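# Move the box marked C into the tote by the door

## Task

Find the box whose top face shows the letter C and place it inside the tote near the door. It must sit entirely within the tote with no part sticking out past the rim, and no other object may be put in the tote. The task fails if the robot tips over or is left leaning.

## Robot and tools

Robot: TidyBot++, a single-arm mobile manipulator. The base is 0.54 m long, 0.50 m wide and 0.38 m tall and rolls on four powered casters. On top sits a seven-joint arm ending in a two-finger gripper. The shoulder is 0.12 m ahead of the base centre, 0.68 m off the floor. Segments: upper arm 0.42 m, forearm 0.31 m, hand 0.31 m. Cameras: base_camera and wrist_camera (the latter looks along the hand). At the start the arm is folded with the hand pointing down; it pokes up to 0.08 m beyond the base front and the elbow reaches up to 1.15 m high.

Frames: the base frame has its origin on the floor below the base centre, x forward, y left, z up, metres. hand_pose is reported in this frame: the midpoint between the finger pads, its z axis running out along the fingers, its y axis the opening direction. The odometry frame is the base frame as it was when the scene began; base_odometry lives there, counts only wheel rotation (slip looks like travel), heading in rad, left positive, range -3.142 to 3.142, and drifts a few cm and degrees over many moves. base_tilt gives forward and right lean in degrees.

Tool move: one action per call. Action keys are base, joints, target and optional speeds; cameras and blocking are not part of the action. A call with no action just reports everything.
- base: an object holding any of translate_m (forward +), strafe_m (left +), each -2 to 2 metres, and rotate_rad (counter-clockwise seen from above +), -6.3 to 6.3 rad. All are offsets from where the base currently is, along its axes at the start of the command; translate and strafe together give one straight-line drive.
- joints: absolute angles by name. joint_1_rad (whole-arm yaw, positive clockwise from above, opposite to heading), joint_3_rad, joint_5_rad, joint_7_rad accept any angle and go the short way; joint_2_rad limited to ±2.249 (0 = upper arm vertical, + leans forward); joint_4_rad ±2.579 (elbow, 0 straight, negative bends forward when joint_3 is 3.14); joint_6_rad ±2.099 (wrist). joint_7 at 1.57 with hand down opens the fingers left/right. gripper_pos 0 (open, about 85 mm gap) to 1 (closed); gap is roughly 85*(1-gripper_pos) mm. Done tolerances: ±0.039 for joints 1-4, ±0.095 for 5-7, ±0.03 gripper.
- target: one flat list of seven numbers [x, y, z, qw, qx, qy, qz], an absolute hand pose in the base frame, metres plus unit quaternion. With target, joints may only carry gripper_pos.
- speeds: caps for this action only: translate_m and strafe_m 0.05 to 0.5 m/s (give one of them for a combined drive), rotate_rad 0.1 to 1.57 rad/s.
- blocking: true (default) waits for rest; false returns in about half a second while motion continues; a later move overrides only what it names.
- cameras: list of base_camera, wrist_camera or all; [] for none.

wait(seconds 0 to 10, cameras) lets time run and returns the state. stop(cameras) brakes every running motion. zoom_image(camera, region [x0, y0, x1, y1] pixels from top-left, max 504x504) enlarges the latest image of that camera. finished_scene(scene) ends the current scene irreversibly; the goal must hold without the robot's help.

Reading results: move reads done, or the worst status among motions. base_status, joint_status, hand_status report done, moving, off_target, not_followed, stopped, contact_stop, time_out, torque_fault or limit_stop_at_motor_heat. off_target means it rested away from the goal and may still be pushing. hand_status done means within 10 mm and 2 degrees; most target moves end off_target within about 3 cm. To correct, add (wanted position minus hand_pose) to the previous target. hand_target is where the joints' targets put the hand; to hold still with a load, resend hand_target, not hand_pose. "pose unreachable" or "joint command not followed" means the arm ignored the command (self-collision check or unreachable pose); nothing guards against hitting the base. An unreachable pose can wander up to 10 s and end time_out. Gripper at 1 reading done means it closed on nothing; off_target means it is holding something at the shown reading. motor_effort lists percent of maximum per motor, peak in brackets. "ARM HIT", MOTOR HOT and OVER-TEMPERATURE FAULT lines are warnings. on_its_own lists things the robot did unprompted. A refused call or an unrequested stop cancels the remaining robot calls of that reply.

Practical cautions: the arm does not avoid obstacles and keeps pushing when blocked; a blocked base keeps shoving until its 14 s limit. Loads make the arm sag; don't command a loaded joint to its current reading. Hand-down reach tops out near 0.94 m height and only close in. Poses low and forward near the base are unreliable and can drive the arm into the base. Avoid driving or turning while the arm is caught on something high; avoid stretching far from the folded pose over nearby furniture or swinging sideways when extended, both can tip the robot; back off or retract to right it. Don't drop or release moving objects, slam, push hard, twist or yank on the gripper, or squeeze hard on something still resting on a surface. Long stretched holds heat motors; at 75 C the arm goes limp for a while. Brief external tugs on held items or loose objects may occur. Time passes while you think, and running moves continue meanwhile.

Each tool is called after "Emit:" as name([rows], argument=value, ...), one row to a line, values as JSON.

## Session

Emit:
move()

Scene clock: 0.00 s.
base_odometry: x=+0.000 y=+0.000 heading=+0.000
base_tilt: forward=+0.1 right=-0.4
base_status: not commanded
joint_positions: joint_1_rad=+0.013 joint_2_rad=-0.372 joint_3_rad=+3.098 joint_4_rad=-2.542 joint_5_rad=-0.028 joint_6_rad=-0.862 joint_7_rad=+1.528 gripper_pos=+0.000
joint_status: not commanded
motor_effort: joint_1_rad=+0 joint_2_rad=-1 joint_3_rad=+0 joint_4_rad=+14 joint_5_rad=-1 joint_6_rad=+1 joint_7_rad=+0
hand_pose: x=+0.2589 y=+0.0103 z=+0.5866 quat_wxyz=(-0.005, +0.998, -0.016, +0.054) (m; base frame)
hand_target: x=+0.2589 y=+0.0103 z=+0.5866 quat_wxyz=(-0.005, +0.998, -0.016, +0.054) (m; base frame)
hand_status: not commanded
pictures: base_camera, wrist_camera
Images, in order (width x height): base_camera 644x364, wrist_camera 644x476.

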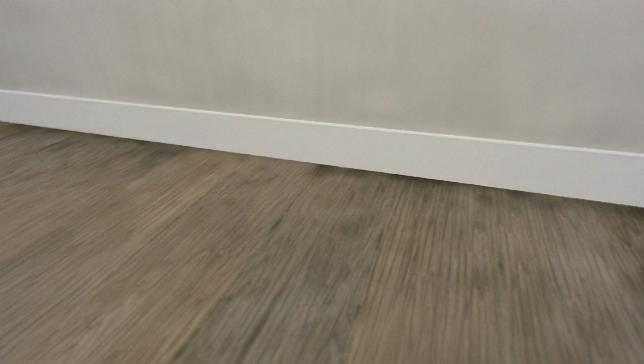

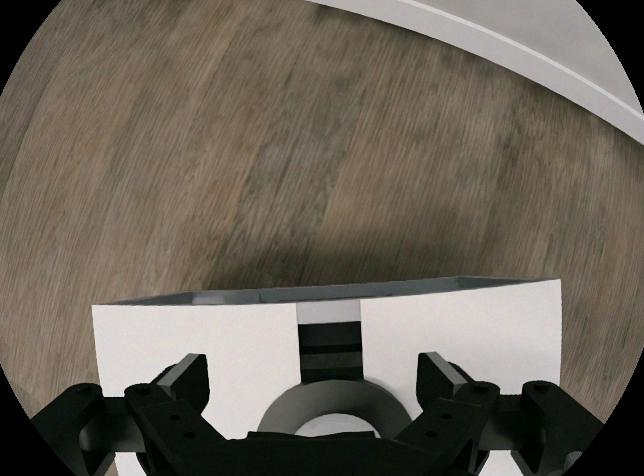

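Emit:
move(base={"rotate_rad": 1.05})

Emit:
move(base={"rotate_rad": 1.05}, cameras=["base_camera"])

Emit:
move(base={"rotate_rad": 1.05}, cameras=["base_camera"])

Emit:
move(base={"rotate_rad": 1.05}, cameras=["base_camera"])

Emit:
move(base={"rotate_rad": 1.05}, cameras=["base_camera"])

Scene clock: 4.63 s.
move: done
base_status: done
motor_effort: joint_1_rad=+1(1) joint_2_rad=-1(2) joint_3_rad=+0(1) joint_4_rad=+14(14) joint_5_rad=-1(1) joint_6_rad=+1(1) joint_7_rad=+0(1)

Scene clock: 6.57 s.
move: done
base_status: done
motor_effort: joint_1_rad=+1(1) joint_2_rad=-1(2) joint_3_rad=+0(1) joint_4_rad=+14(14) joint_5_rad=+0(1) joint_6_rad=+1(1) joint_7_rad=+0(1)
pictures: base_camera

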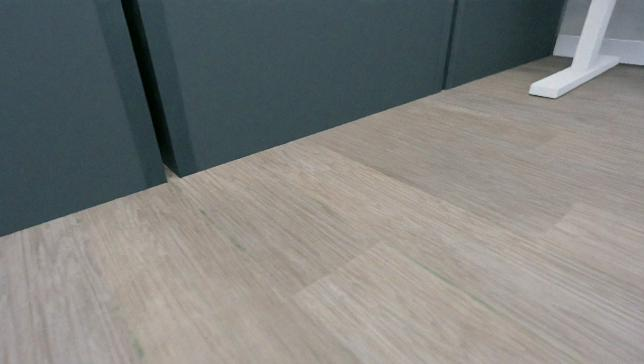

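Scene clock: 8.50 s.
move: done
base_status: done
motor_effort: joint_1_rad=+0(2) joint_2_rad=-1(2) joint_3_rad=+0(1) joint_4_rad=+14(14) joint_5_rad=+0(1) joint_6_rad=+1(1) joint_7_rad=+0(1)
pictures: base_camera

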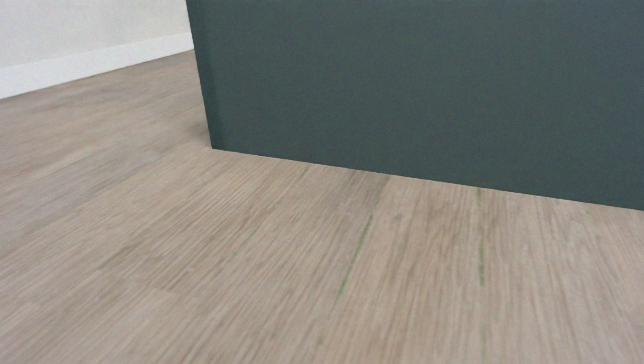

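Scene clock: 10.43 s.
move: done
base_status: done
motor_effort: joint_1_rad=+0(1) joint_2_rad=-1(2) joint_3_rad=+0(1) joint_4_rad=+14(14) joint_5_rad=-1(1) joint_6_rad=+1(1) joint_7_rad=+0(1)
pictures: base_camera

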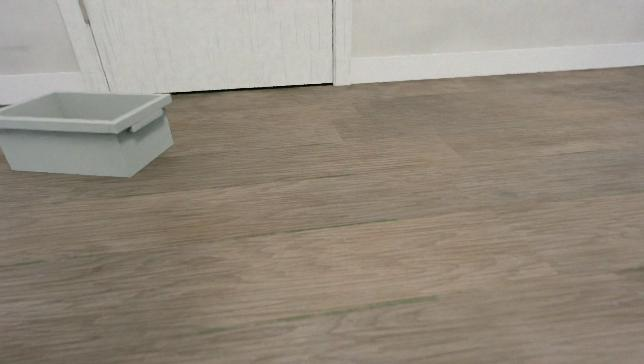

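Scene clock: 12.37 s.
move: done
base_odometry: x=+0.000 y=+0.000 heading=-1.039
base_tilt: forward=+0.0 right=-0.5
base_status: done
joint_positions: joint_1_rad=+0.013 joint_2_rad=-0.372 joint_3_rad=+3.098 joint_4_rad=-2.542 joint_5_rad=-0.028 joint_6_rad=-0.862 joint_7_rad=+1.528 gripper_pos=+0.000
motor_effort: joint_1_rad=+0(1) joint_2_rad=-1(2) joint_3_rad=+0(1) joint_4_rad=+14(14) joint_5_rad=+0(1) joint_6_rad=+1(1) joint_7_rad=+0(0)
hand_pose: x=+0.2589 y=+0.0103 z=+0.5866 quat_wxyz=(-0.005, +0.998, -0.016, +0.054) (m; base frame)
pictures: base_camera

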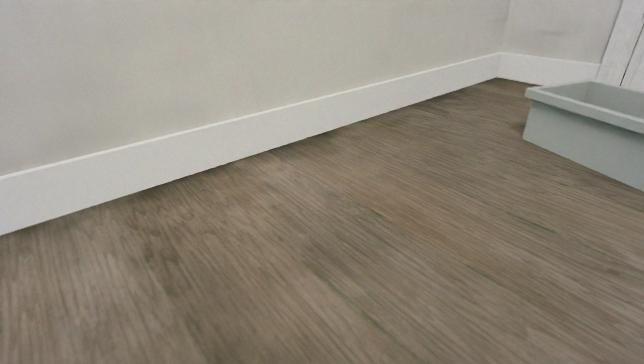

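Emit:
move(base={"rotate_rad": 2.2})

Emit:
move(joints={"joint_6_rad": 0.25})

Scene clock: 20.73 s.
move: done
base_status: done
motor_effort: joint_1_rad=+0(1) joint_2_rad=-1(2) joint_3_rad=+0(1) joint_4_rad=+14(14) joint_5_rad=-1(1) joint_6_rad=+1(1) joint_7_rad=+0(0)

Scene clock: 22.50 s.
move: done
base_odometry: x=+0.000 y=+0.000 heading=+1.160
base_tilt: forward=+0.1 right=-0.4
joint_positions: joint_1_rad=+0.013 joint_2_rad=-0.372 joint_3_rad=+3.098 joint_4_rad=-2.541 joint_5_rad=-0.028 joint_6_rad=+0.162 joint_7_rad=+1.528 gripper_pos=+0.000
joint_status: all done
motor_effort: joint_1_rad=+0(1) joint_2_rad=-6(6) joint_3_rad=+0(1) joint_4_rad=+18(19) joint_5_rad=+0(1) joint_6_rad=+8(8) joint_7_rad=+0(0)
hand_pose: x=+0.5074 y=+0.0120 z=+0.7647 quat_wxyz=(-0.018, +0.843, -0.015, +0.537) (m; base frame)
pictures: base_camera, wrist_camera

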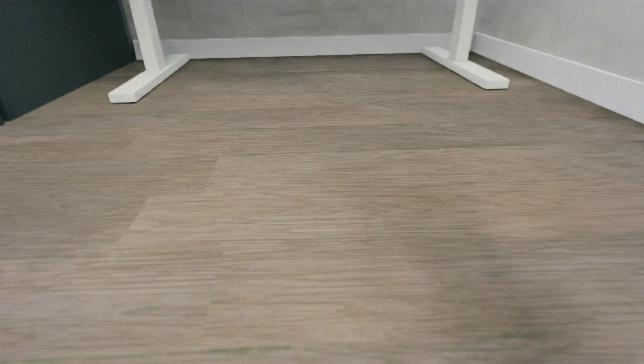

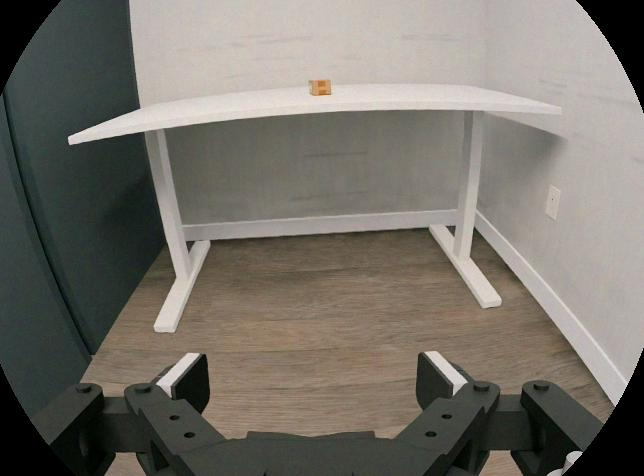

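Emit:
move(base={"rotate_rad": 1.2}, cameras=["wrist_camera"])

Emit:
move(base={"rotate_rad": 1.2}, cameras=["wrist_camera"])

Emit:
move(base={"rotate_rad": 1.2}, cameras=["wrist_camera"])

Emit:
move(base={"rotate_rad": 1.2}, cameras=["wrist_camera"])

Scene clock: 28.63 s.
move: done
base_status: done
motor_effort: joint_1_rad=+0(2) joint_2_rad=-6(6) joint_3_rad=+0(2) joint_4_rad=+18(19) joint_5_rad=+0(1) joint_6_rad=+8(8) joint_7_rad=+0(0)
pictures: wrist_camera

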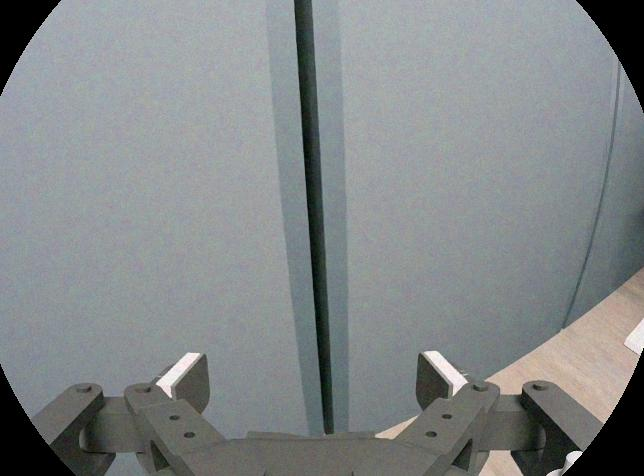

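Scene clock: 30.67 s.
move: done
base_status: done
motor_effort: joint_1_rad=+0(2) joint_2_rad=-6(6) joint_3_rad=+0(1) joint_4_rad=+18(18) joint_5_rad=+0(1) joint_6_rad=+8(8) joint_7_rad=+0(1)
pictures: wrist_camera

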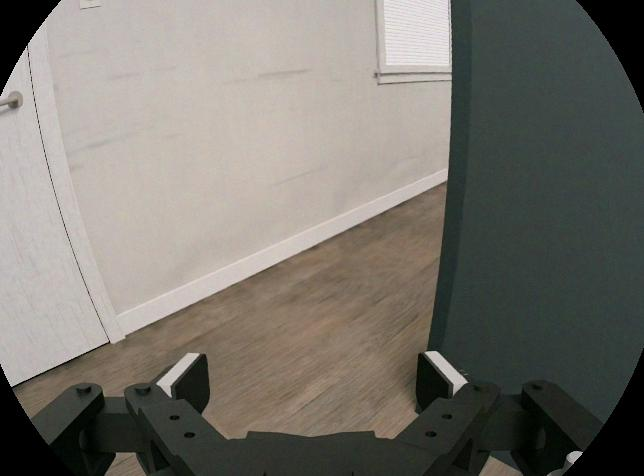

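Scene clock: 32.70 s.
move: done
base_status: done
motor_effort: joint_1_rad=+1(2) joint_2_rad=-6(6) joint_3_rad=+0(2) joint_4_rad=+18(19) joint_5_rad=+0(1) joint_6_rad=+8(8) joint_7_rad=+0(0)
pictures: wrist_camera

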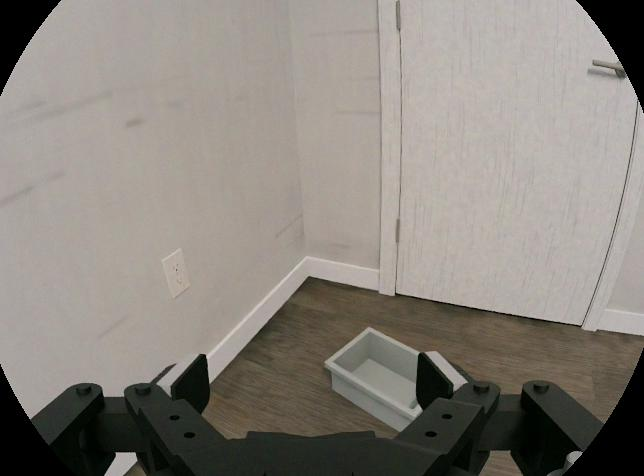

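Scene clock: 34.73 s.
move: done
base_odometry: x=+0.000 y=+0.000 heading=-0.328
base_tilt: forward=+0.0 right=-0.4
base_status: done
joint_positions: joint_1_rad=+0.013 joint_2_rad=-0.372 joint_3_rad=+3.098 joint_4_rad=-2.541 joint_5_rad=-0.028 joint_6_rad=+0.164 joint_7_rad=+1.528 gripper_pos=+0.000
motor_effort: joint_1_rad=+0(2) joint_2_rad=-6(6) joint_3_rad=+0(2) joint_4_rad=+18(18) joint_5_rad=+0(1) joint_6_rad=+8(8) joint_7_rad=+0(0)
hand_pose: x=+0.5076 y=+0.0120 z=+0.7652 quat_wxyz=(-0.018, +0.843, -0.015, +0.537) (m; base frame)
pictures: wrist_camera

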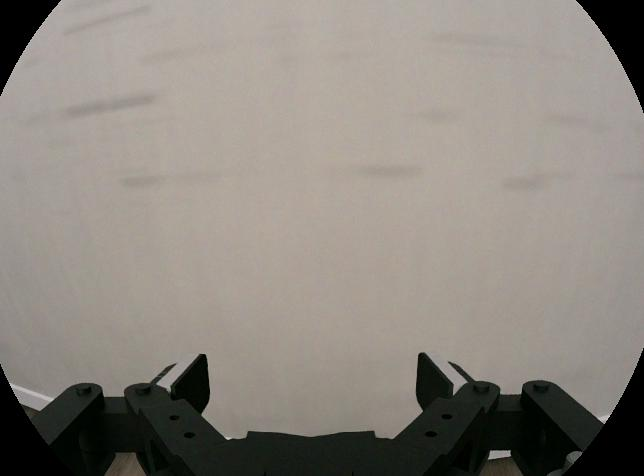

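Emit:
move(base={"rotate_rad": 1.57}, joints={"joint_2_rad": -0.6, "joint_4_rad": -1.5, "joint_6_rad": -1.2})

Scene clock: 42.87 s.
move: done
base_odometry: x=+0.000 y=+0.000 heading=+1.241
base_tilt: forward=+0.0 right=-0.4
base_status: done
joint_positions: joint_1_rad=+0.013 joint_2_rad=-0.580 joint_3_rad=+3.096 joint_4_rad=-1.513 joint_5_rad=-0.028 joint_6_rad=-1.122 joint_7_rad=+1.528 gripper_pos=+0.000
joint_status: all done
motor_effort: joint_1_rad=+0(2) joint_2_rad=+2(9) joint_3_rad=+0(3) joint_4_rad=+18(21) joint_5_rad=+0(1) joint_6_rad=+8(10) joint_7_rad=+0(1)
hand_pose: x=+0.4155 y=+0.0263 z=+1.0753 quat_wxyz=(-0.021, +0.856, +0.000, +0.516) (m; base frame)
pictures: base_camera, wrist_camera

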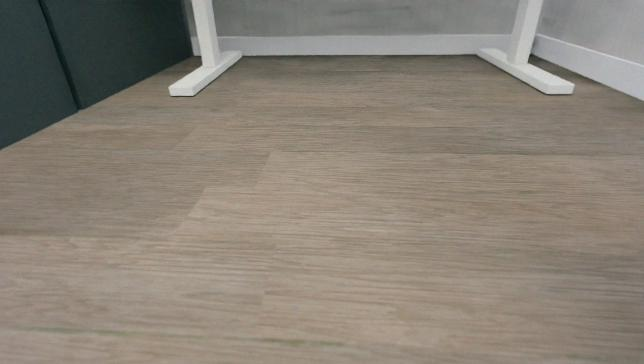

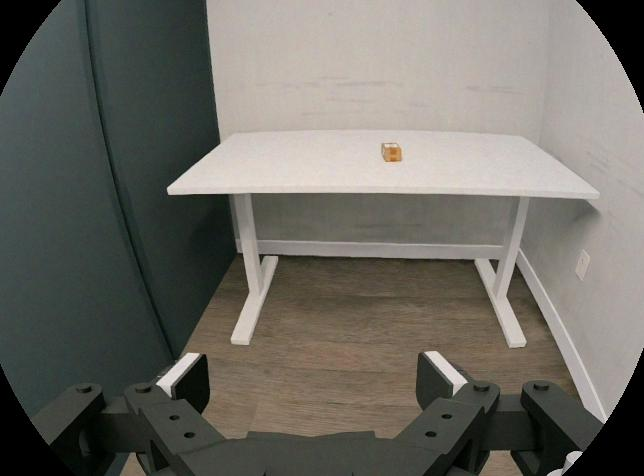

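Emit:
zoom_image(camera="wrist_camera", region=[360, 130, 430, 180])

Scaled by 7.200.

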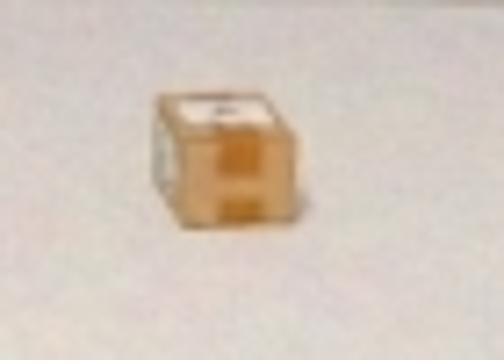

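Emit:
move(base={"translate_m": 0.5})

Emit:
zoom_image(camera="wrist_camera", region=[340, 100, 480, 200])

Scene clock: 49.50 s.
move: done
base_odometry: x=+0.162 y=+0.473 heading=+1.242
base_tilt: forward=+0.1 right=-0.5
base_status: done
joint_positions: joint_1_rad=+0.013 joint_2_rad=-0.587 joint_3_rad=+3.096 joint_4_rad=-1.512 joint_5_rad=-0.028 joint_6_rad=-1.126 joint_7_rad=+1.528 gripper_pos=+0.000
motor_effort: joint_1_rad=+1(1) joint_2_rad=+2(6) joint_3_rad=+1(2) joint_4_rad=+18(19) joint_5_rad=-1(1) joint_6_rad=+7(8) joint_7_rad=+0(0)
hand_pose: x=+0.4121 y=+0.0263 z=+1.0767 quat_wxyz=(-0.021, +0.855, +0.000, +0.518) (m; base frame)
pictures: base_camera, wrist_camera

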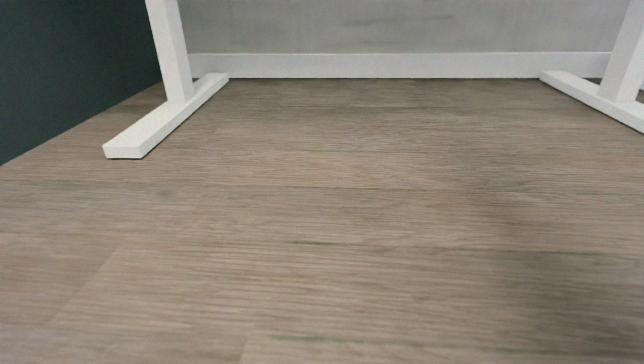

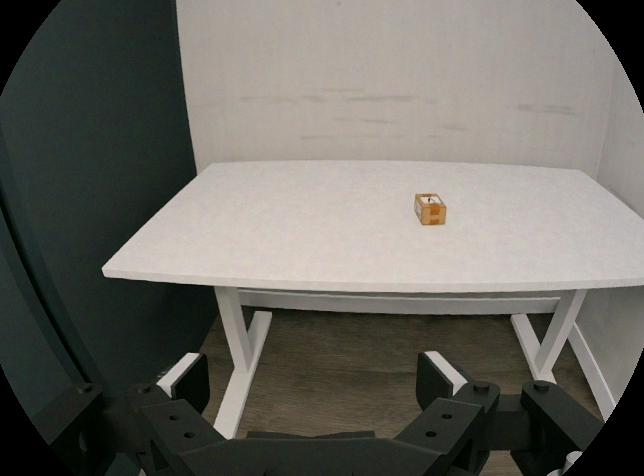

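Scaled by 3.600.

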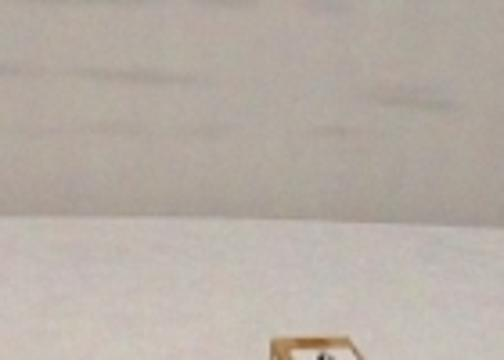

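Emit:
zoom_image(camera="wrist_camera", region=[405, 185, 455, 230])

Emit:
move(joints={"joint_6_rad": -1.4}, cameras=["wrist_camera"])

Scaled by 10.080.

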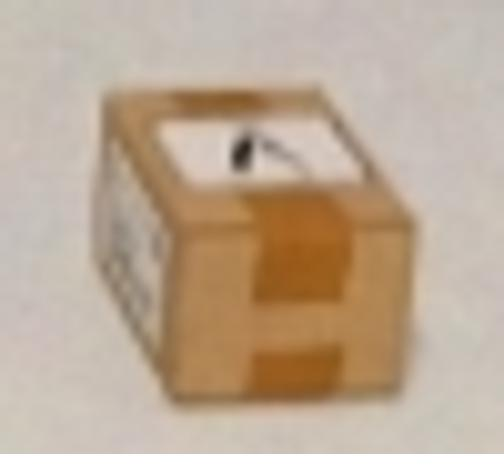

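Scene clock: 60.07 s.
move: done
base_odometry: x=+0.162 y=+0.473 heading=+1.242
base_tilt: forward=+0.1 right=-0.4
joint_positions: joint_1_rad=+0.013 joint_2_rad=-0.587 joint_3_rad=+3.096 joint_4_rad=-1.508 joint_5_rad=-0.028 joint_6_rad=-1.345 joint_7_rad=+1.528 gripper_pos=+0.000
joint_status: all done
motor_effort: joint_1_rad=+0(1) joint_2_rad=+3(4) joint_3_rad=+1(1) joint_4_rad=+17(19) joint_5_rad=+0(1) joint_6_rad=+6(9) joint_7_rad=+0(1)
hand_pose: x=+0.3745 y=+0.0247 z=+1.0226 quat_wxyz=(-0.017, +0.906, +0.000, +0.424) (m; base frame)
pictures: wrist_camera

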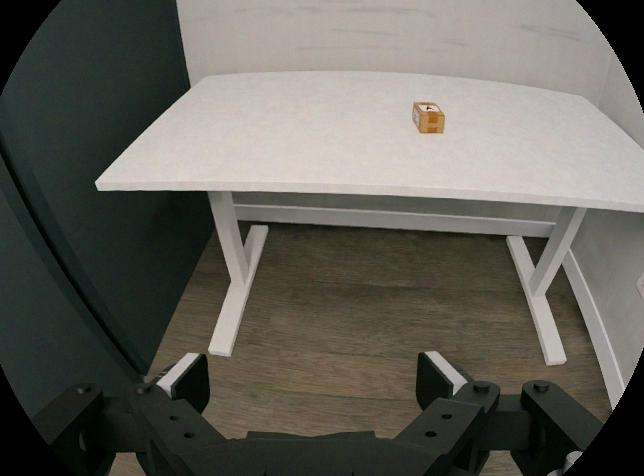

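Emit:
move(base={"translate_m": 0.45, "strafe_m": -0.27}, joints={"joint_6_rad": -1.6})

Scene clock: 74.33 s.
move: done
base_odometry: x=+0.563 y=+0.812 heading=+1.243
base_tilt: forward=+0.0 right=-0.4
base_status: done
joint_positions: joint_1_rad=+0.013 joint_2_rad=-0.588 joint_3_rad=+3.096 joint_4_rad=-1.505 joint_5_rad=-0.028 joint_6_rad=-1.553 joint_7_rad=+1.528 gripper_pos=+0.000
joint_status: all done
motor_effort: joint_1_rad=+0(1) joint_2_rad=+4(7) joint_3_rad=+0(2) joint_4_rad=+17(17) joint_5_rad=-1(1) joint_6_rad=+6(8) joint_7_rad=+0(0)
hand_pose: x=+0.3280 y=+0.0226 z=+0.9789 quat_wxyz=(-0.013, +0.944, +0.000, +0.329) (m; base frame)
pictures: base_camera, wrist_camera

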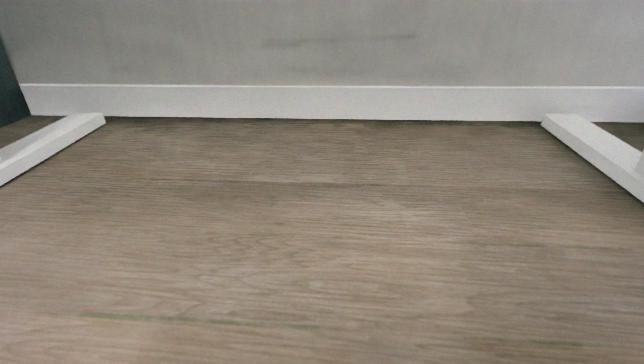

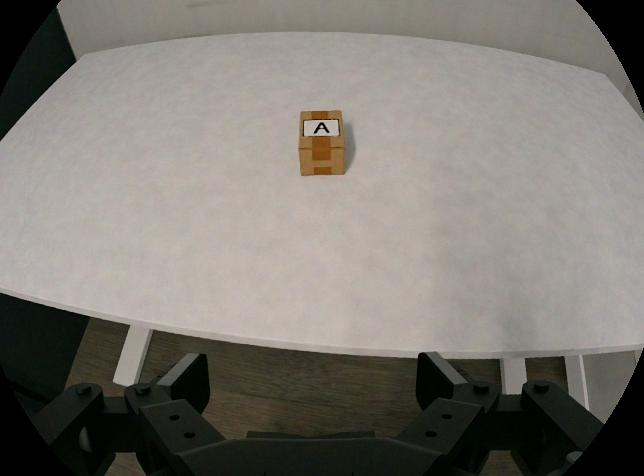

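Emit:
move(base={"translate_m": -0.95, "strafe_m": 0.27}, joints={"joint_6_rad": -1.2}, cameras=[])

Emit:
move(base={"rotate_rad": 1.571}, cameras=[])

Emit:
move(base={"translate_m": 0.35, "strafe_m": 1.13})

Scene clock: 95.23 s.
move: done
base_status: done
joint_status: all done
motor_effort: joint_1_rad=+0(1) joint_2_rad=+3(7) joint_3_rad=+0(3) joint_4_rad=+17(18) joint_5_rad=-1(1) joint_6_rad=+7(8) joint_7_rad=+0(0)
pictures: none

Scene clock: 97.53 s.
move: done
base_status: done
motor_effort: joint_1_rad=+1(1) joint_2_rad=+3(4) joint_3_rad=+1(2) joint_4_rad=+17(18) joint_5_rad=+0(2) joint_6_rad=+7(7) joint_7_rad=+0(1)
pictures: none

Scene clock: 100.83 s.
move: done
base_odometry: x=-0.695 y=-0.957 heading=+2.814
base_tilt: forward=+0.0 right=-0.5
base_status: done
joint_positions: joint_1_rad=+0.013 joint_2_rad=-0.594 joint_3_rad=+3.097 joint_4_rad=-1.504 joint_5_rad=-0.028 joint_6_rad=-1.255 joint_7_rad=+1.528 gripper_pos=+0.000
motor_effort: joint_1_rad=+0(1) joint_2_rad=+3(5) joint_3_rad=+0(2) joint_4_rad=+17(18) joint_5_rad=-1(2) joint_6_rad=+7(7) joint_7_rad=+0(0)
hand_pose: x=+0.3886 y=+0.0254 z=+1.0487 quat_wxyz=(-0.018, +0.883, +0.000, +0.469) (m; base frame)
pictures: base_camera, wrist_camera

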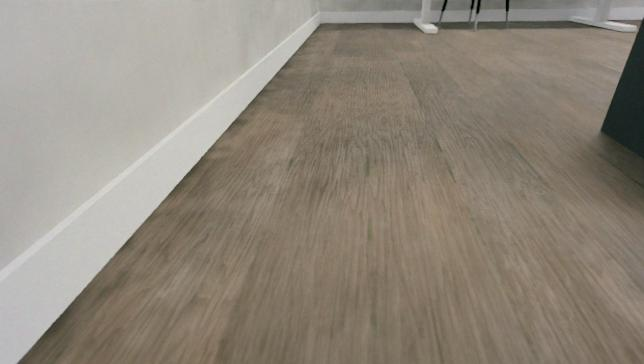

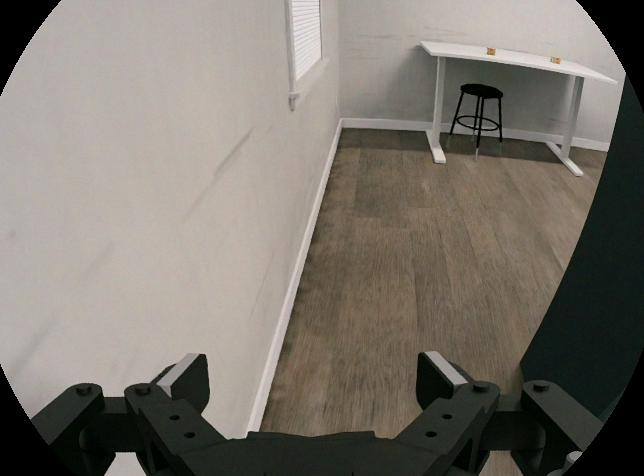

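Emit:
move(base={"translate_m": 1.6})

Scene clock: 111.07 s.
move: time_out
base_odometry: x=-2.208 y=-0.443 heading=+2.813
base_tilt: forward=+0.1 right=-0.4
base_status: translate_m time_out (by the wheels' count: +1.598 of +1.600)
joint_positions: joint_1_rad=+0.013 joint_2_rad=-0.591 joint_3_rad=+3.094 joint_4_rad=-1.504 joint_5_rad=-0.029 joint_6_rad=-1.255 joint_7_rad=+1.528 gripper_pos=+0.000
motor_effort: joint_1_rad=+0(1) joint_2_rad=+3(9) joint_3_rad=+0(9) joint_4_rad=+17(19) joint_5_rad=-1(3) joint_6_rad=+7(8) joint_7_rad=+0(1)
hand_pose: x=+0.3896 y=+0.0270 z=+1.0479 quat_wxyz=(-0.019, +0.884, +0.002, +0.467) (m; base frame)
pictures: base_camera, wrist_camera

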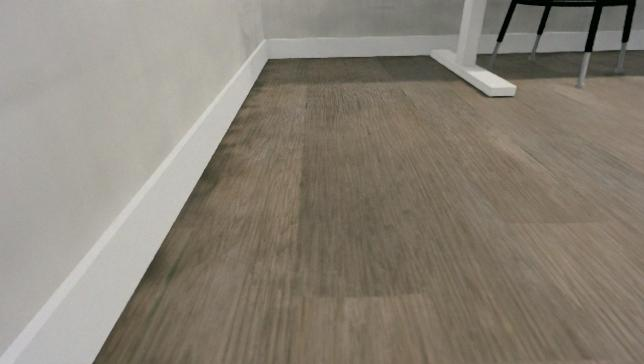

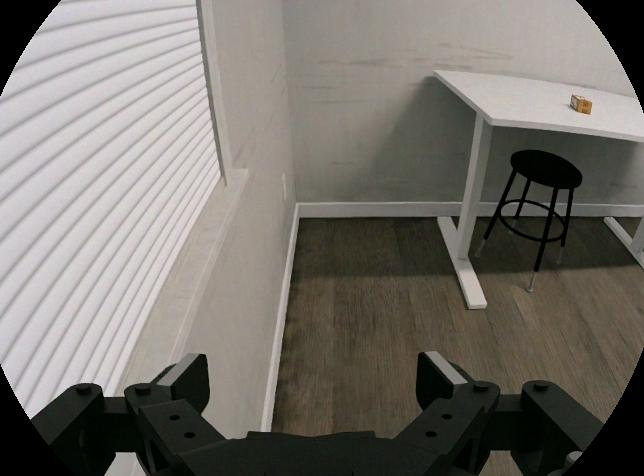

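Emit:
move(base={"strafe_m": -1.0})

Scene clock: 116.87 s.
move: done
base_odometry: x=-1.885 y=+0.504 heading=+2.813
base_tilt: forward=+0.0 right=-0.4
base_status: done
joint_positions: joint_1_rad=+0.013 joint_2_rad=-0.591 joint_3_rad=+3.093 joint_4_rad=-1.504 joint_5_rad=-0.029 joint_6_rad=-1.255 joint_7_rad=+1.528 gripper_pos=+0.000
motor_effort: joint_1_rad=+0(1) joint_2_rad=+3(4) joint_3_rad=+1(6) joint_4_rad=+17(18) joint_5_rad=+0(2) joint_6_rad=+7(7) joint_7_rad=+0(0)
hand_pose: x=+0.3896 y=+0.0271 z=+1.0479 quat_wxyz=(-0.019, +0.884, +0.002, +0.467) (m; base frame)
pictures: base_camera, wrist_camera

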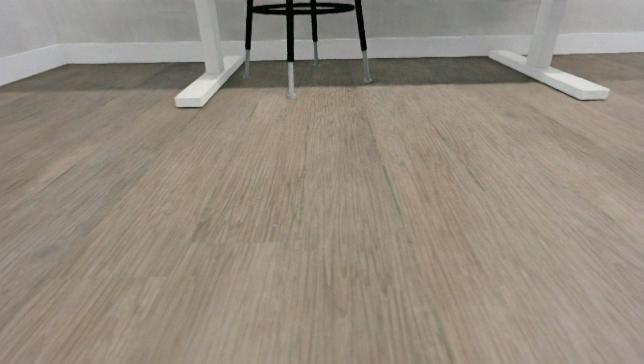

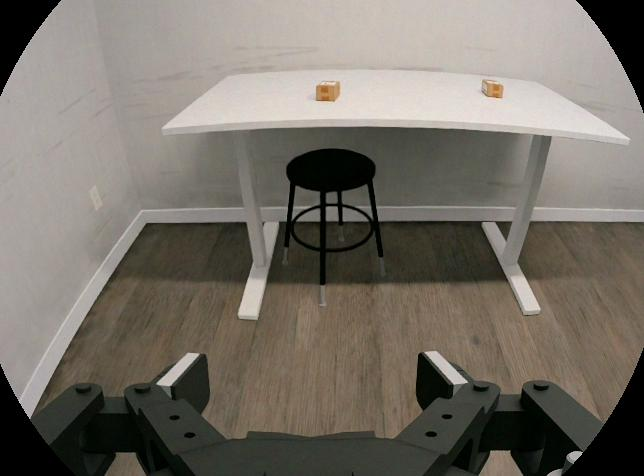

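Emit:
move(base={"translate_m": 0.6, "strafe_m": -0.15})

Emit:
zoom_image(camera="wrist_camera", region=[220, 60, 624, 200])

Scene clock: 121.00 s.
move: done
base_odometry: x=-2.405 y=+0.840 heading=+2.813
base_tilt: forward=+0.1 right=-0.5
base_status: done
joint_positions: joint_1_rad=+0.013 joint_2_rad=-0.590 joint_3_rad=+3.093 joint_4_rad=-1.503 joint_5_rad=-0.029 joint_6_rad=-1.255 joint_7_rad=+1.528 gripper_pos=+0.000
motor_effort: joint_1_rad=+1(2) joint_2_rad=+3(9) joint_3_rad=+1(2) joint_4_rad=+18(18) joint_5_rad=+0(1) joint_6_rad=+7(8) joint_7_rad=+1(1)
hand_pose: x=+0.3900 y=+0.0271 z=+1.0476 quat_wxyz=(-0.019, +0.884, +0.002, +0.467) (m; base frame)
pictures: base_camera, wrist_camera

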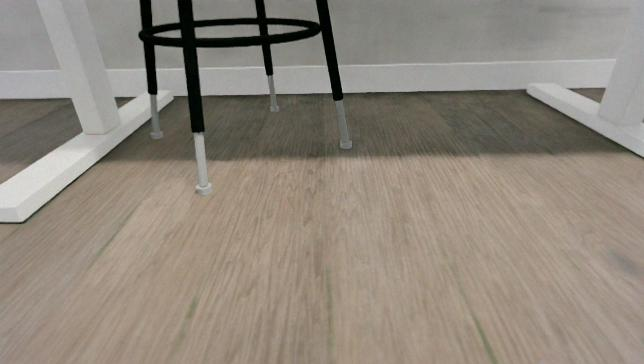

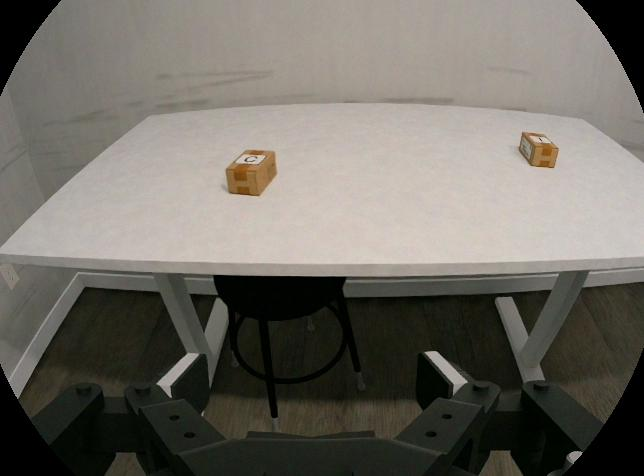

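Scaled by 1.248.

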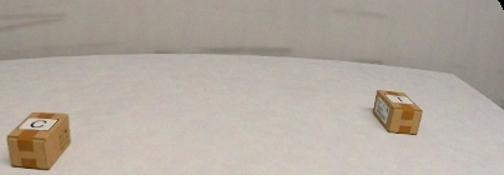

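Emit:
move(base={"translate_m": 0.52, "strafe_m": 0.15}, joints={"joint_6_rad": -1.8})

Scene clock: 131.80 s.
move: done
base_odometry: x=-2.946 y=+0.866 heading=+2.812
base_tilt: forward=+0.1 right=-0.4
base_status: done
joint_positions: joint_1_rad=+0.013 joint_2_rad=-0.591 joint_3_rad=+3.093 joint_4_rad=-1.503 joint_5_rad=-0.029 joint_6_rad=-1.736 joint_7_rad=+1.528 gripper_pos=+0.000
joint_status: all done
motor_effort: joint_1_rad=+1(1) joint_2_rad=+5(8) joint_3_rad=+1(2) joint_4_rad=+16(18) joint_5_rad=+0(1) joint_6_rad=+4(7) joint_7_rad=+0(1)
hand_pose: x=+0.2796 y=+0.0218 z=+0.9491 quat_wxyz=(-0.009, +0.970, +0.001, +0.244) (m; base frame)
pictures: base_camera, wrist_camera

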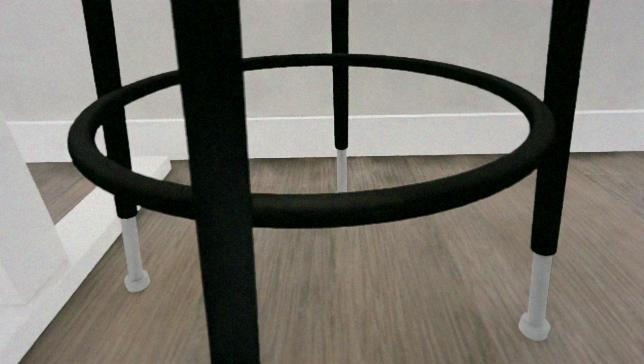

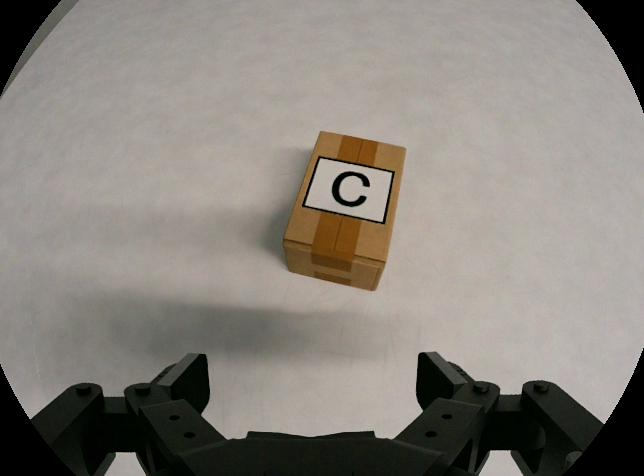

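Emit:
move(base={"strafe_m": -0.06})

Scene clock: 164.97 s.
move: done
base_odometry: x=-2.926 y=+0.923 heading=+2.813
base_tilt: forward=+0.1 right=-0.4
base_status: done
joint_positions: joint_1_rad=+0.013 joint_2_rad=-0.591 joint_3_rad=+3.095 joint_4_rad=-1.503 joint_5_rad=-0.029 joint_6_rad=-1.736 joint_7_rad=+1.528 gripper_pos=+0.000
motor_effort: joint_1_rad=+0(1) joint_2_rad=+5(7) joint_3_rad=+1(3) joint_4_rad=+16(16) joint_5_rad=+0(1) joint_6_rad=+4(4) joint_7_rad=+0(0)
hand_pose: x=+0.2797 y=+0.0214 z=+0.9491 quat_wxyz=(-0.009, +0.970, +0.001, +0.244) (m; base frame)
pictures: base_camera, wrist_camera

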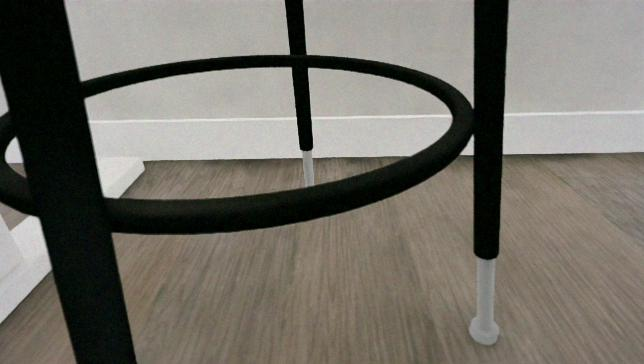

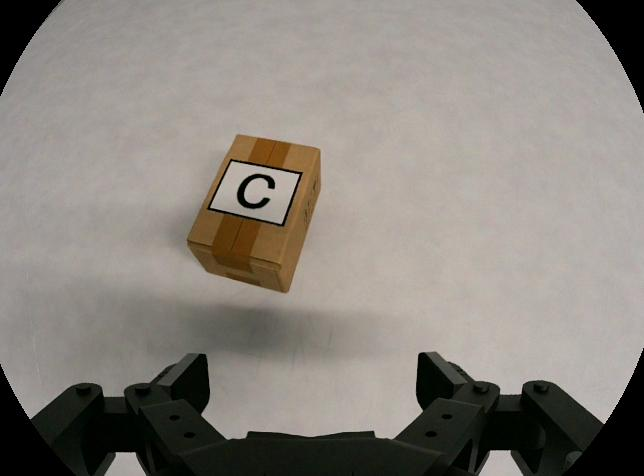

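Emit:
zoom_image(camera="wrist_camera", region=[180, 120, 340, 300])

Scaled by 2.800.

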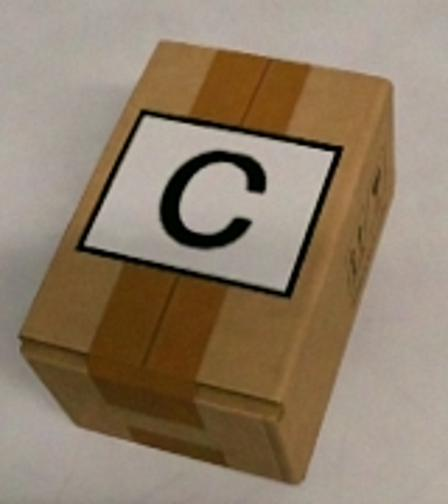

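Emit:
move(joints={"joint_1_rad": -0.22, "joint_2_rad": 0.05, "joint_3_rad": 3.14, "joint_4_rad": -1.03, "joint_5_rad": 0.0, "joint_6_rad": -1.6, "joint_7_rad": 1.10})

Scene clock: 211.20 s.
move: off_target
base_odometry: x=-2.926 y=+0.923 heading=+2.812
base_tilt: forward=+0.0 right=-0.4
joint_positions: joint_1_rad=-0.202 joint_2_rad=+0.000 joint_3_rad=+3.121 joint_4_rad=-1.033 joint_5_rad=-0.029 joint_6_rad=-1.680 joint_7_rad=+1.152 gripper_pos=+0.000
joint_status: joint_2_rad off_target (ended at +0.000, target +0.050); the others done
motor_effort: joint_1_rad=-2(3) joint_2_rad=-1(21) joint_3_rad=-1(2) joint_4_rad=+18(19) joint_5_rad=-1(2) joint_6_rad=+3(6) joint_7_rad=+0(1)
hand_pose: x=+0.5059 y=+0.0983 z=+0.9804 quat_wxyz=(-0.080, +0.973, -0.091, +0.197) (m; base frame)
pictures: base_camera, wrist_camera

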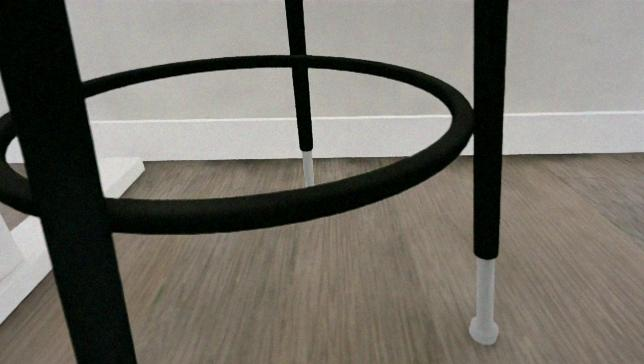

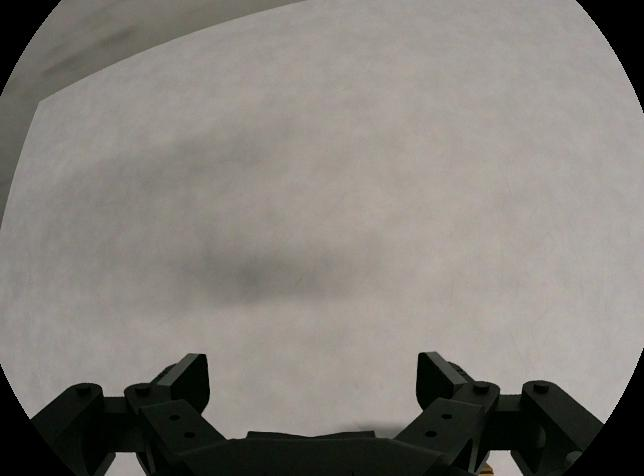

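Emit:
move(joints={"joint_6_rad": -2.09, "joint_2_rad": 0.03}, cameras=["wrist_camera"])

Scene clock: 216.83 s.
move: done
base_odometry: x=-2.926 y=+0.923 heading=+2.812
base_tilt: forward=+0.0 right=-0.4
joint_positions: joint_1_rad=-0.203 joint_2_rad=-0.005 joint_3_rad=+3.121 joint_4_rad=-1.032 joint_5_rad=-0.029 joint_6_rad=-2.031 joint_7_rad=+1.152 gripper_pos=+0.000
joint_status: all done
motor_effort: joint_1_rad=+0(2) joint_2_rad=-9(15) joint_3_rad=+0(1) joint_4_rad=+15(17) joint_5_rad=+0(1) joint_6_rad=+1(4) joint_7_rad=+0(1)
hand_pose: x=+0.4022 y=+0.0740 z=+0.9550 quat_wxyz=(-0.025, +0.995, -0.090, +0.036) (m; base frame)
pictures: wrist_camera

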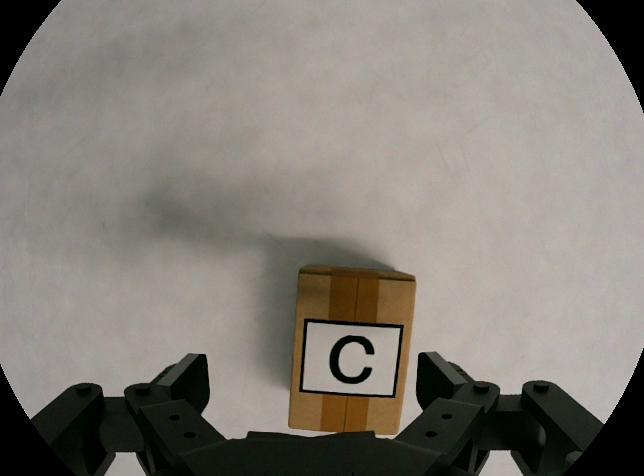

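Emit:
move(target=[0.397, 0.054, 0.942, 0, 0.9917, -0.1285, 0], cameras=["wrist_camera"])

Scene clock: 225.77 s.
move: off_target
base_odometry: x=-2.926 y=+0.923 heading=+2.812
base_tilt: forward=+0.0 right=-0.4
joint_positions: joint_1_rad=-0.148 joint_2_rad=-0.003 joint_3_rad=+3.099 joint_4_rad=-1.038 joint_5_rad=-0.029 joint_6_rad=-2.031 joint_7_rad=+1.152 gripper_pos=+0.000
motor_effort: joint_1_rad=+0(1) joint_2_rad=-14(14) joint_3_rad=-1(1) joint_4_rad=+15(15) joint_5_rad=-1(1) joint_6_rad=+1(1) joint_7_rad=+0(0)
hand_pose: x=+0.4039 y=+0.0647 z=+0.9530 quat_wxyz=(-0.024, +0.993, -0.107, +0.033) (m; base frame)
hand_target: x=+0.3970 y=+0.0540 z=+0.9420 quat_wxyz=(+0.000, +0.992, -0.128, +0.000) (m; base frame)
hand_status: off_target (0.017 m and 5.3 deg from the pose sent, 0.024 m and 6.6 deg at the start)
pictures: wrist_camera

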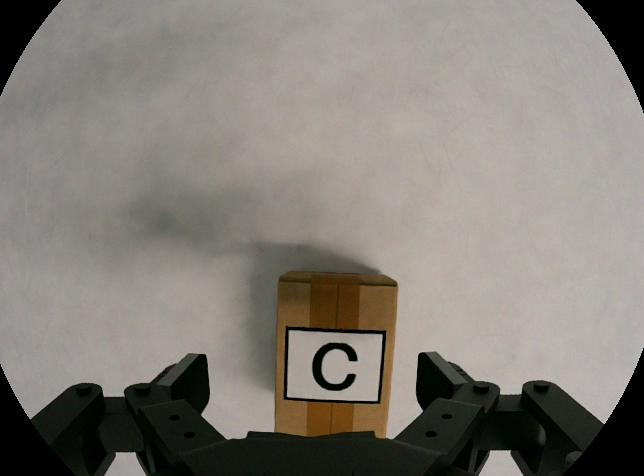

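Emit:
move(target=[0.394, 0.0435, 0.925, 0.02, 0.9880, -0.149, -0.03], cameras=["wrist_camera"])

Scene clock: 229.27 s.
move: off_target
base_odometry: x=-2.926 y=+0.923 heading=+2.812
base_tilt: forward=+0.1 right=-0.4
joint_positions: joint_1_rad=-0.148 joint_2_rad=-0.003 joint_3_rad=+3.099 joint_4_rad=-1.084 joint_5_rad=-0.015 joint_6_rad=-2.031 joint_7_rad=+1.148 gripper_pos=+0.000
motor_effort: joint_1_rad=+0(1) joint_2_rad=-12(14) joint_3_rad=-1(1) joint_4_rad=+15(15) joint_5_rad=+0(1) joint_6_rad=+0(1) joint_7_rad=+0(1)
hand_pose: x=+0.3977 y=+0.0595 z=+0.9391 quat_wxyz=(-0.010, +0.994, -0.112, +0.012) (m; base frame)
hand_target: x=+0.3940 y=+0.0435 z=+0.9250 quat_wxyz=(+0.020, +0.988, -0.149, -0.030) (m; base frame)
hand_status: off_target (0.022 m and 7.3 deg from the pose sent, 0.037 m and 10.0 deg at the start)
pictures: wrist_camera

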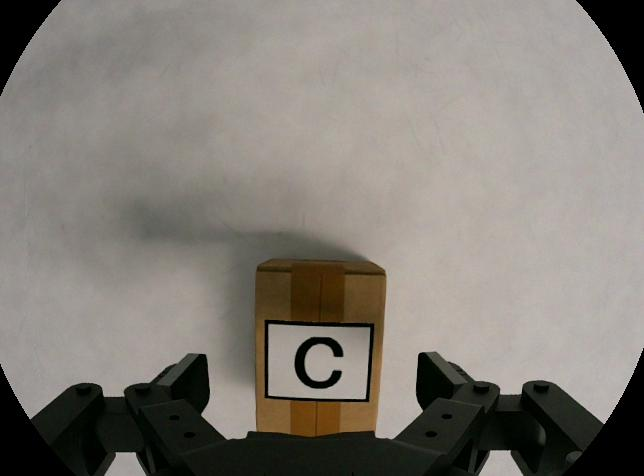

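Emit:
move(target=[0.394, 0.043, 0.885, 0.02, 0.9880, -0.149, -0.03], cameras=["wrist_camera"])

Scene clock: 232.57 s.
move: off_target
base_odometry: x=-2.926 y=+0.923 heading=+2.812
base_tilt: forward=+0.1 right=-0.4
joint_positions: joint_1_rad=-0.126 joint_2_rad=-0.003 joint_3_rad=+3.093 joint_4_rad=-1.255 joint_5_rad=-0.015 joint_6_rad=-2.009 joint_7_rad=+1.148 gripper_pos=+0.000
motor_effort: joint_1_rad=+0(1) joint_2_rad=-16(16) joint_3_rad=-1(1) joint_4_rad=+15(16) joint_5_rad=-1(1) joint_6_rad=-1(1) joint_7_rad=+0(1)
hand_pose: x=+0.3737 y=+0.0505 z=+0.8919 quat_wxyz=(+0.011, +0.991, -0.121, -0.059) (m; base frame)
hand_target: x=+0.3940 y=+0.0430 z=+0.8850 quat_wxyz=(+0.020, +0.988, -0.149, -0.030) (m; base frame)
hand_status: off_target (0.023 m and 4.8 deg from the pose sent, 0.057 m and 7.3 deg at the start)
pictures: wrist_camera

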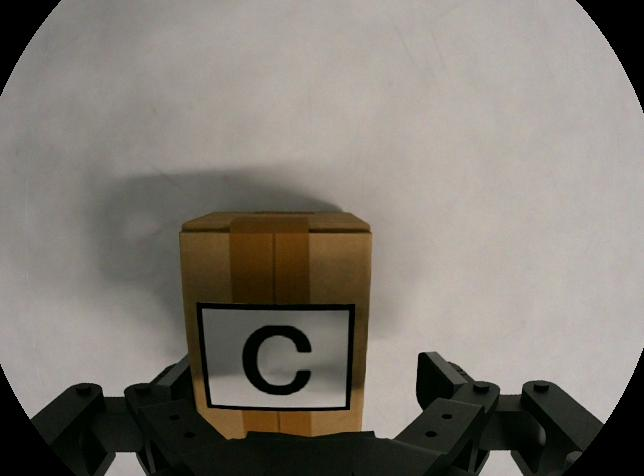

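Emit:
move(target=[0.400, 0.0545, 0.880, 0.01, 0.988, -0.15, 0.03], cameras=["wrist_camera"])

Scene clock: 239.67 s.
move: off_target
base_odometry: x=-2.926 y=+0.923 heading=+2.812
base_tilt: forward=+0.1 right=-0.4
joint_positions: joint_1_rad=-0.114 joint_2_rad=-0.053 joint_3_rad=+3.037 joint_4_rad=-1.338 joint_5_rad=-0.008 joint_6_rad=-1.891 joint_7_rad=+1.114 gripper_pos=+0.000
motor_effort: joint_1_rad=+0(2) joint_2_rad=-15(17) joint_3_rad=-1(1) joint_4_rad=+15(16) joint_5_rad=+0(1) joint_6_rad=+0(1) joint_7_rad=+0(0)
hand_pose: x=+0.3790 y=+0.0630 z=+0.8792 quat_wxyz=(+0.005, +0.993, -0.117, -0.017) (m; base frame)
hand_target: x=+0.4000 y=+0.0545 z=+0.8800 quat_wxyz=(+0.010, +0.988, -0.150, +0.030) (m; base frame)
hand_status: off_target (0.023 m and 6.6 deg from the pose sent, 0.029 m and 10.8 deg at the start)
pictures: wrist_camera

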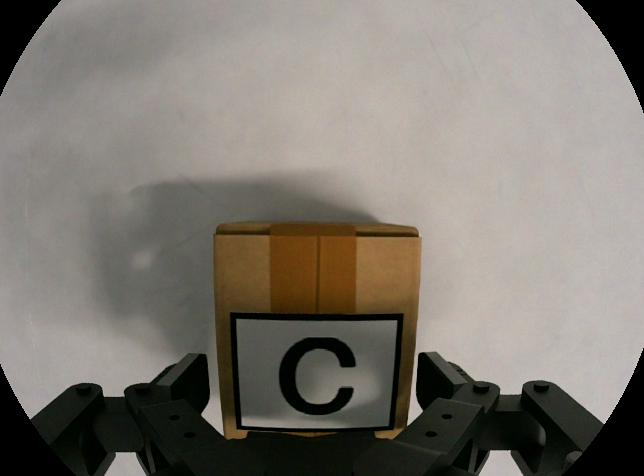

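Emit:
move(joints={"gripper_pos": 0.4}, cameras=["wrist_camera"])

Scene clock: 242.93 s.
move: off_target
base_odometry: x=-2.926 y=+0.923 heading=+2.812
base_tilt: forward=+0.1 right=-0.4
joint_positions: joint_1_rad=-0.114 joint_2_rad=-0.057 joint_3_rad=+3.036 joint_4_rad=-1.340 joint_5_rad=-0.008 joint_6_rad=-1.889 joint_7_rad=+1.114 gripper_pos=+0.347
joint_status: gripper_pos off_target (ended at +0.347, target +0.400)
motor_effort: joint_1_rad=+0(1) joint_2_rad=-13(15) joint_3_rad=+0(1) joint_4_rad=+14(16) joint_5_rad=+0(1) joint_6_rad=+0(1) joint_7_rad=+0(0)
hand_pose: x=+0.3784 y=+0.0628 z=+0.8798 quat_wxyz=(+0.004, +0.993, -0.117, -0.015) (m; base frame)
pictures: wrist_camera

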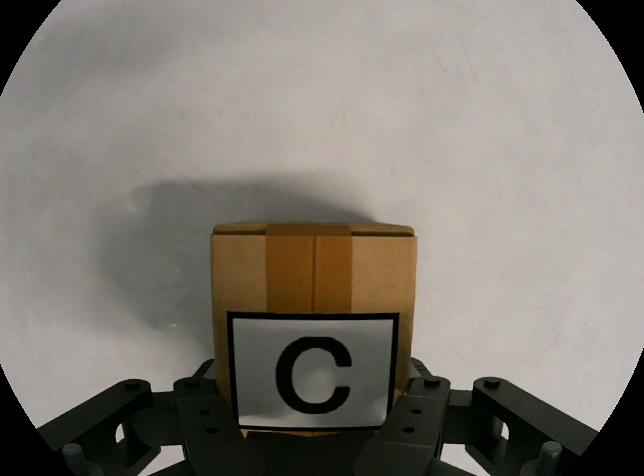

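Emit:
move(target=[0.390, 0.0545, 0.925, 0.01, 0.988, -0.15, 0.01], joints={"gripper_pos": 0.5}, cameras=["wrist_camera"])

Scene clock: 246.20 s.
move: off_target
base_odometry: x=-2.926 y=+0.923 heading=+2.812
base_tilt: forward=+0.1 right=-0.4
joint_positions: joint_1_rad=-0.114 joint_2_rad=-0.052 joint_3_rad=+3.036 joint_4_rad=-1.173 joint_5_rad=-0.008 joint_6_rad=-1.928 joint_7_rad=+1.114 gripper_pos=+0.347
joint_status: gripper_pos off_target (ended at +0.347, target +0.500)
motor_effort: joint_1_rad=+1(1) joint_2_rad=-15(16) joint_3_rad=+0(1) joint_4_rad=+16(17) joint_5_rad=+0(1) joint_6_rad=+1(1) joint_7_rad=+0(0)
hand_pose: x=+0.3998 y=+0.0677 z=+0.9287 quat_wxyz=(-0.016, +0.992, -0.117, +0.043) (m; base frame)
hand_target: x=+0.3900 y=+0.0545 z=+0.9250 quat_wxyz=(+0.010, +0.989, -0.150, +0.010) (m; base frame)
hand_status: off_target (0.017 m and 6.2 deg from the pose sent, 0.047 m and 4.8 deg at the start)
pictures: wrist_camera

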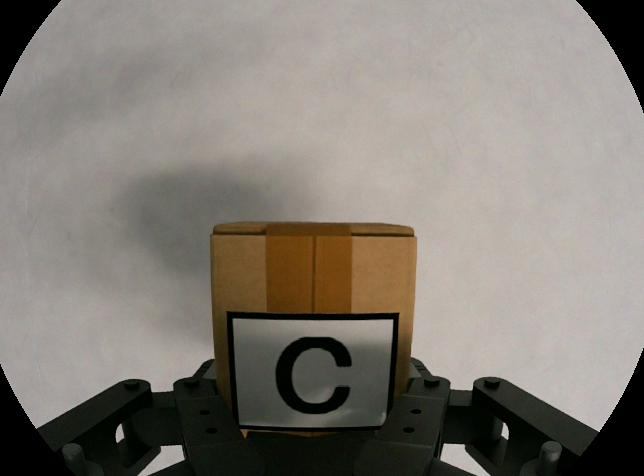

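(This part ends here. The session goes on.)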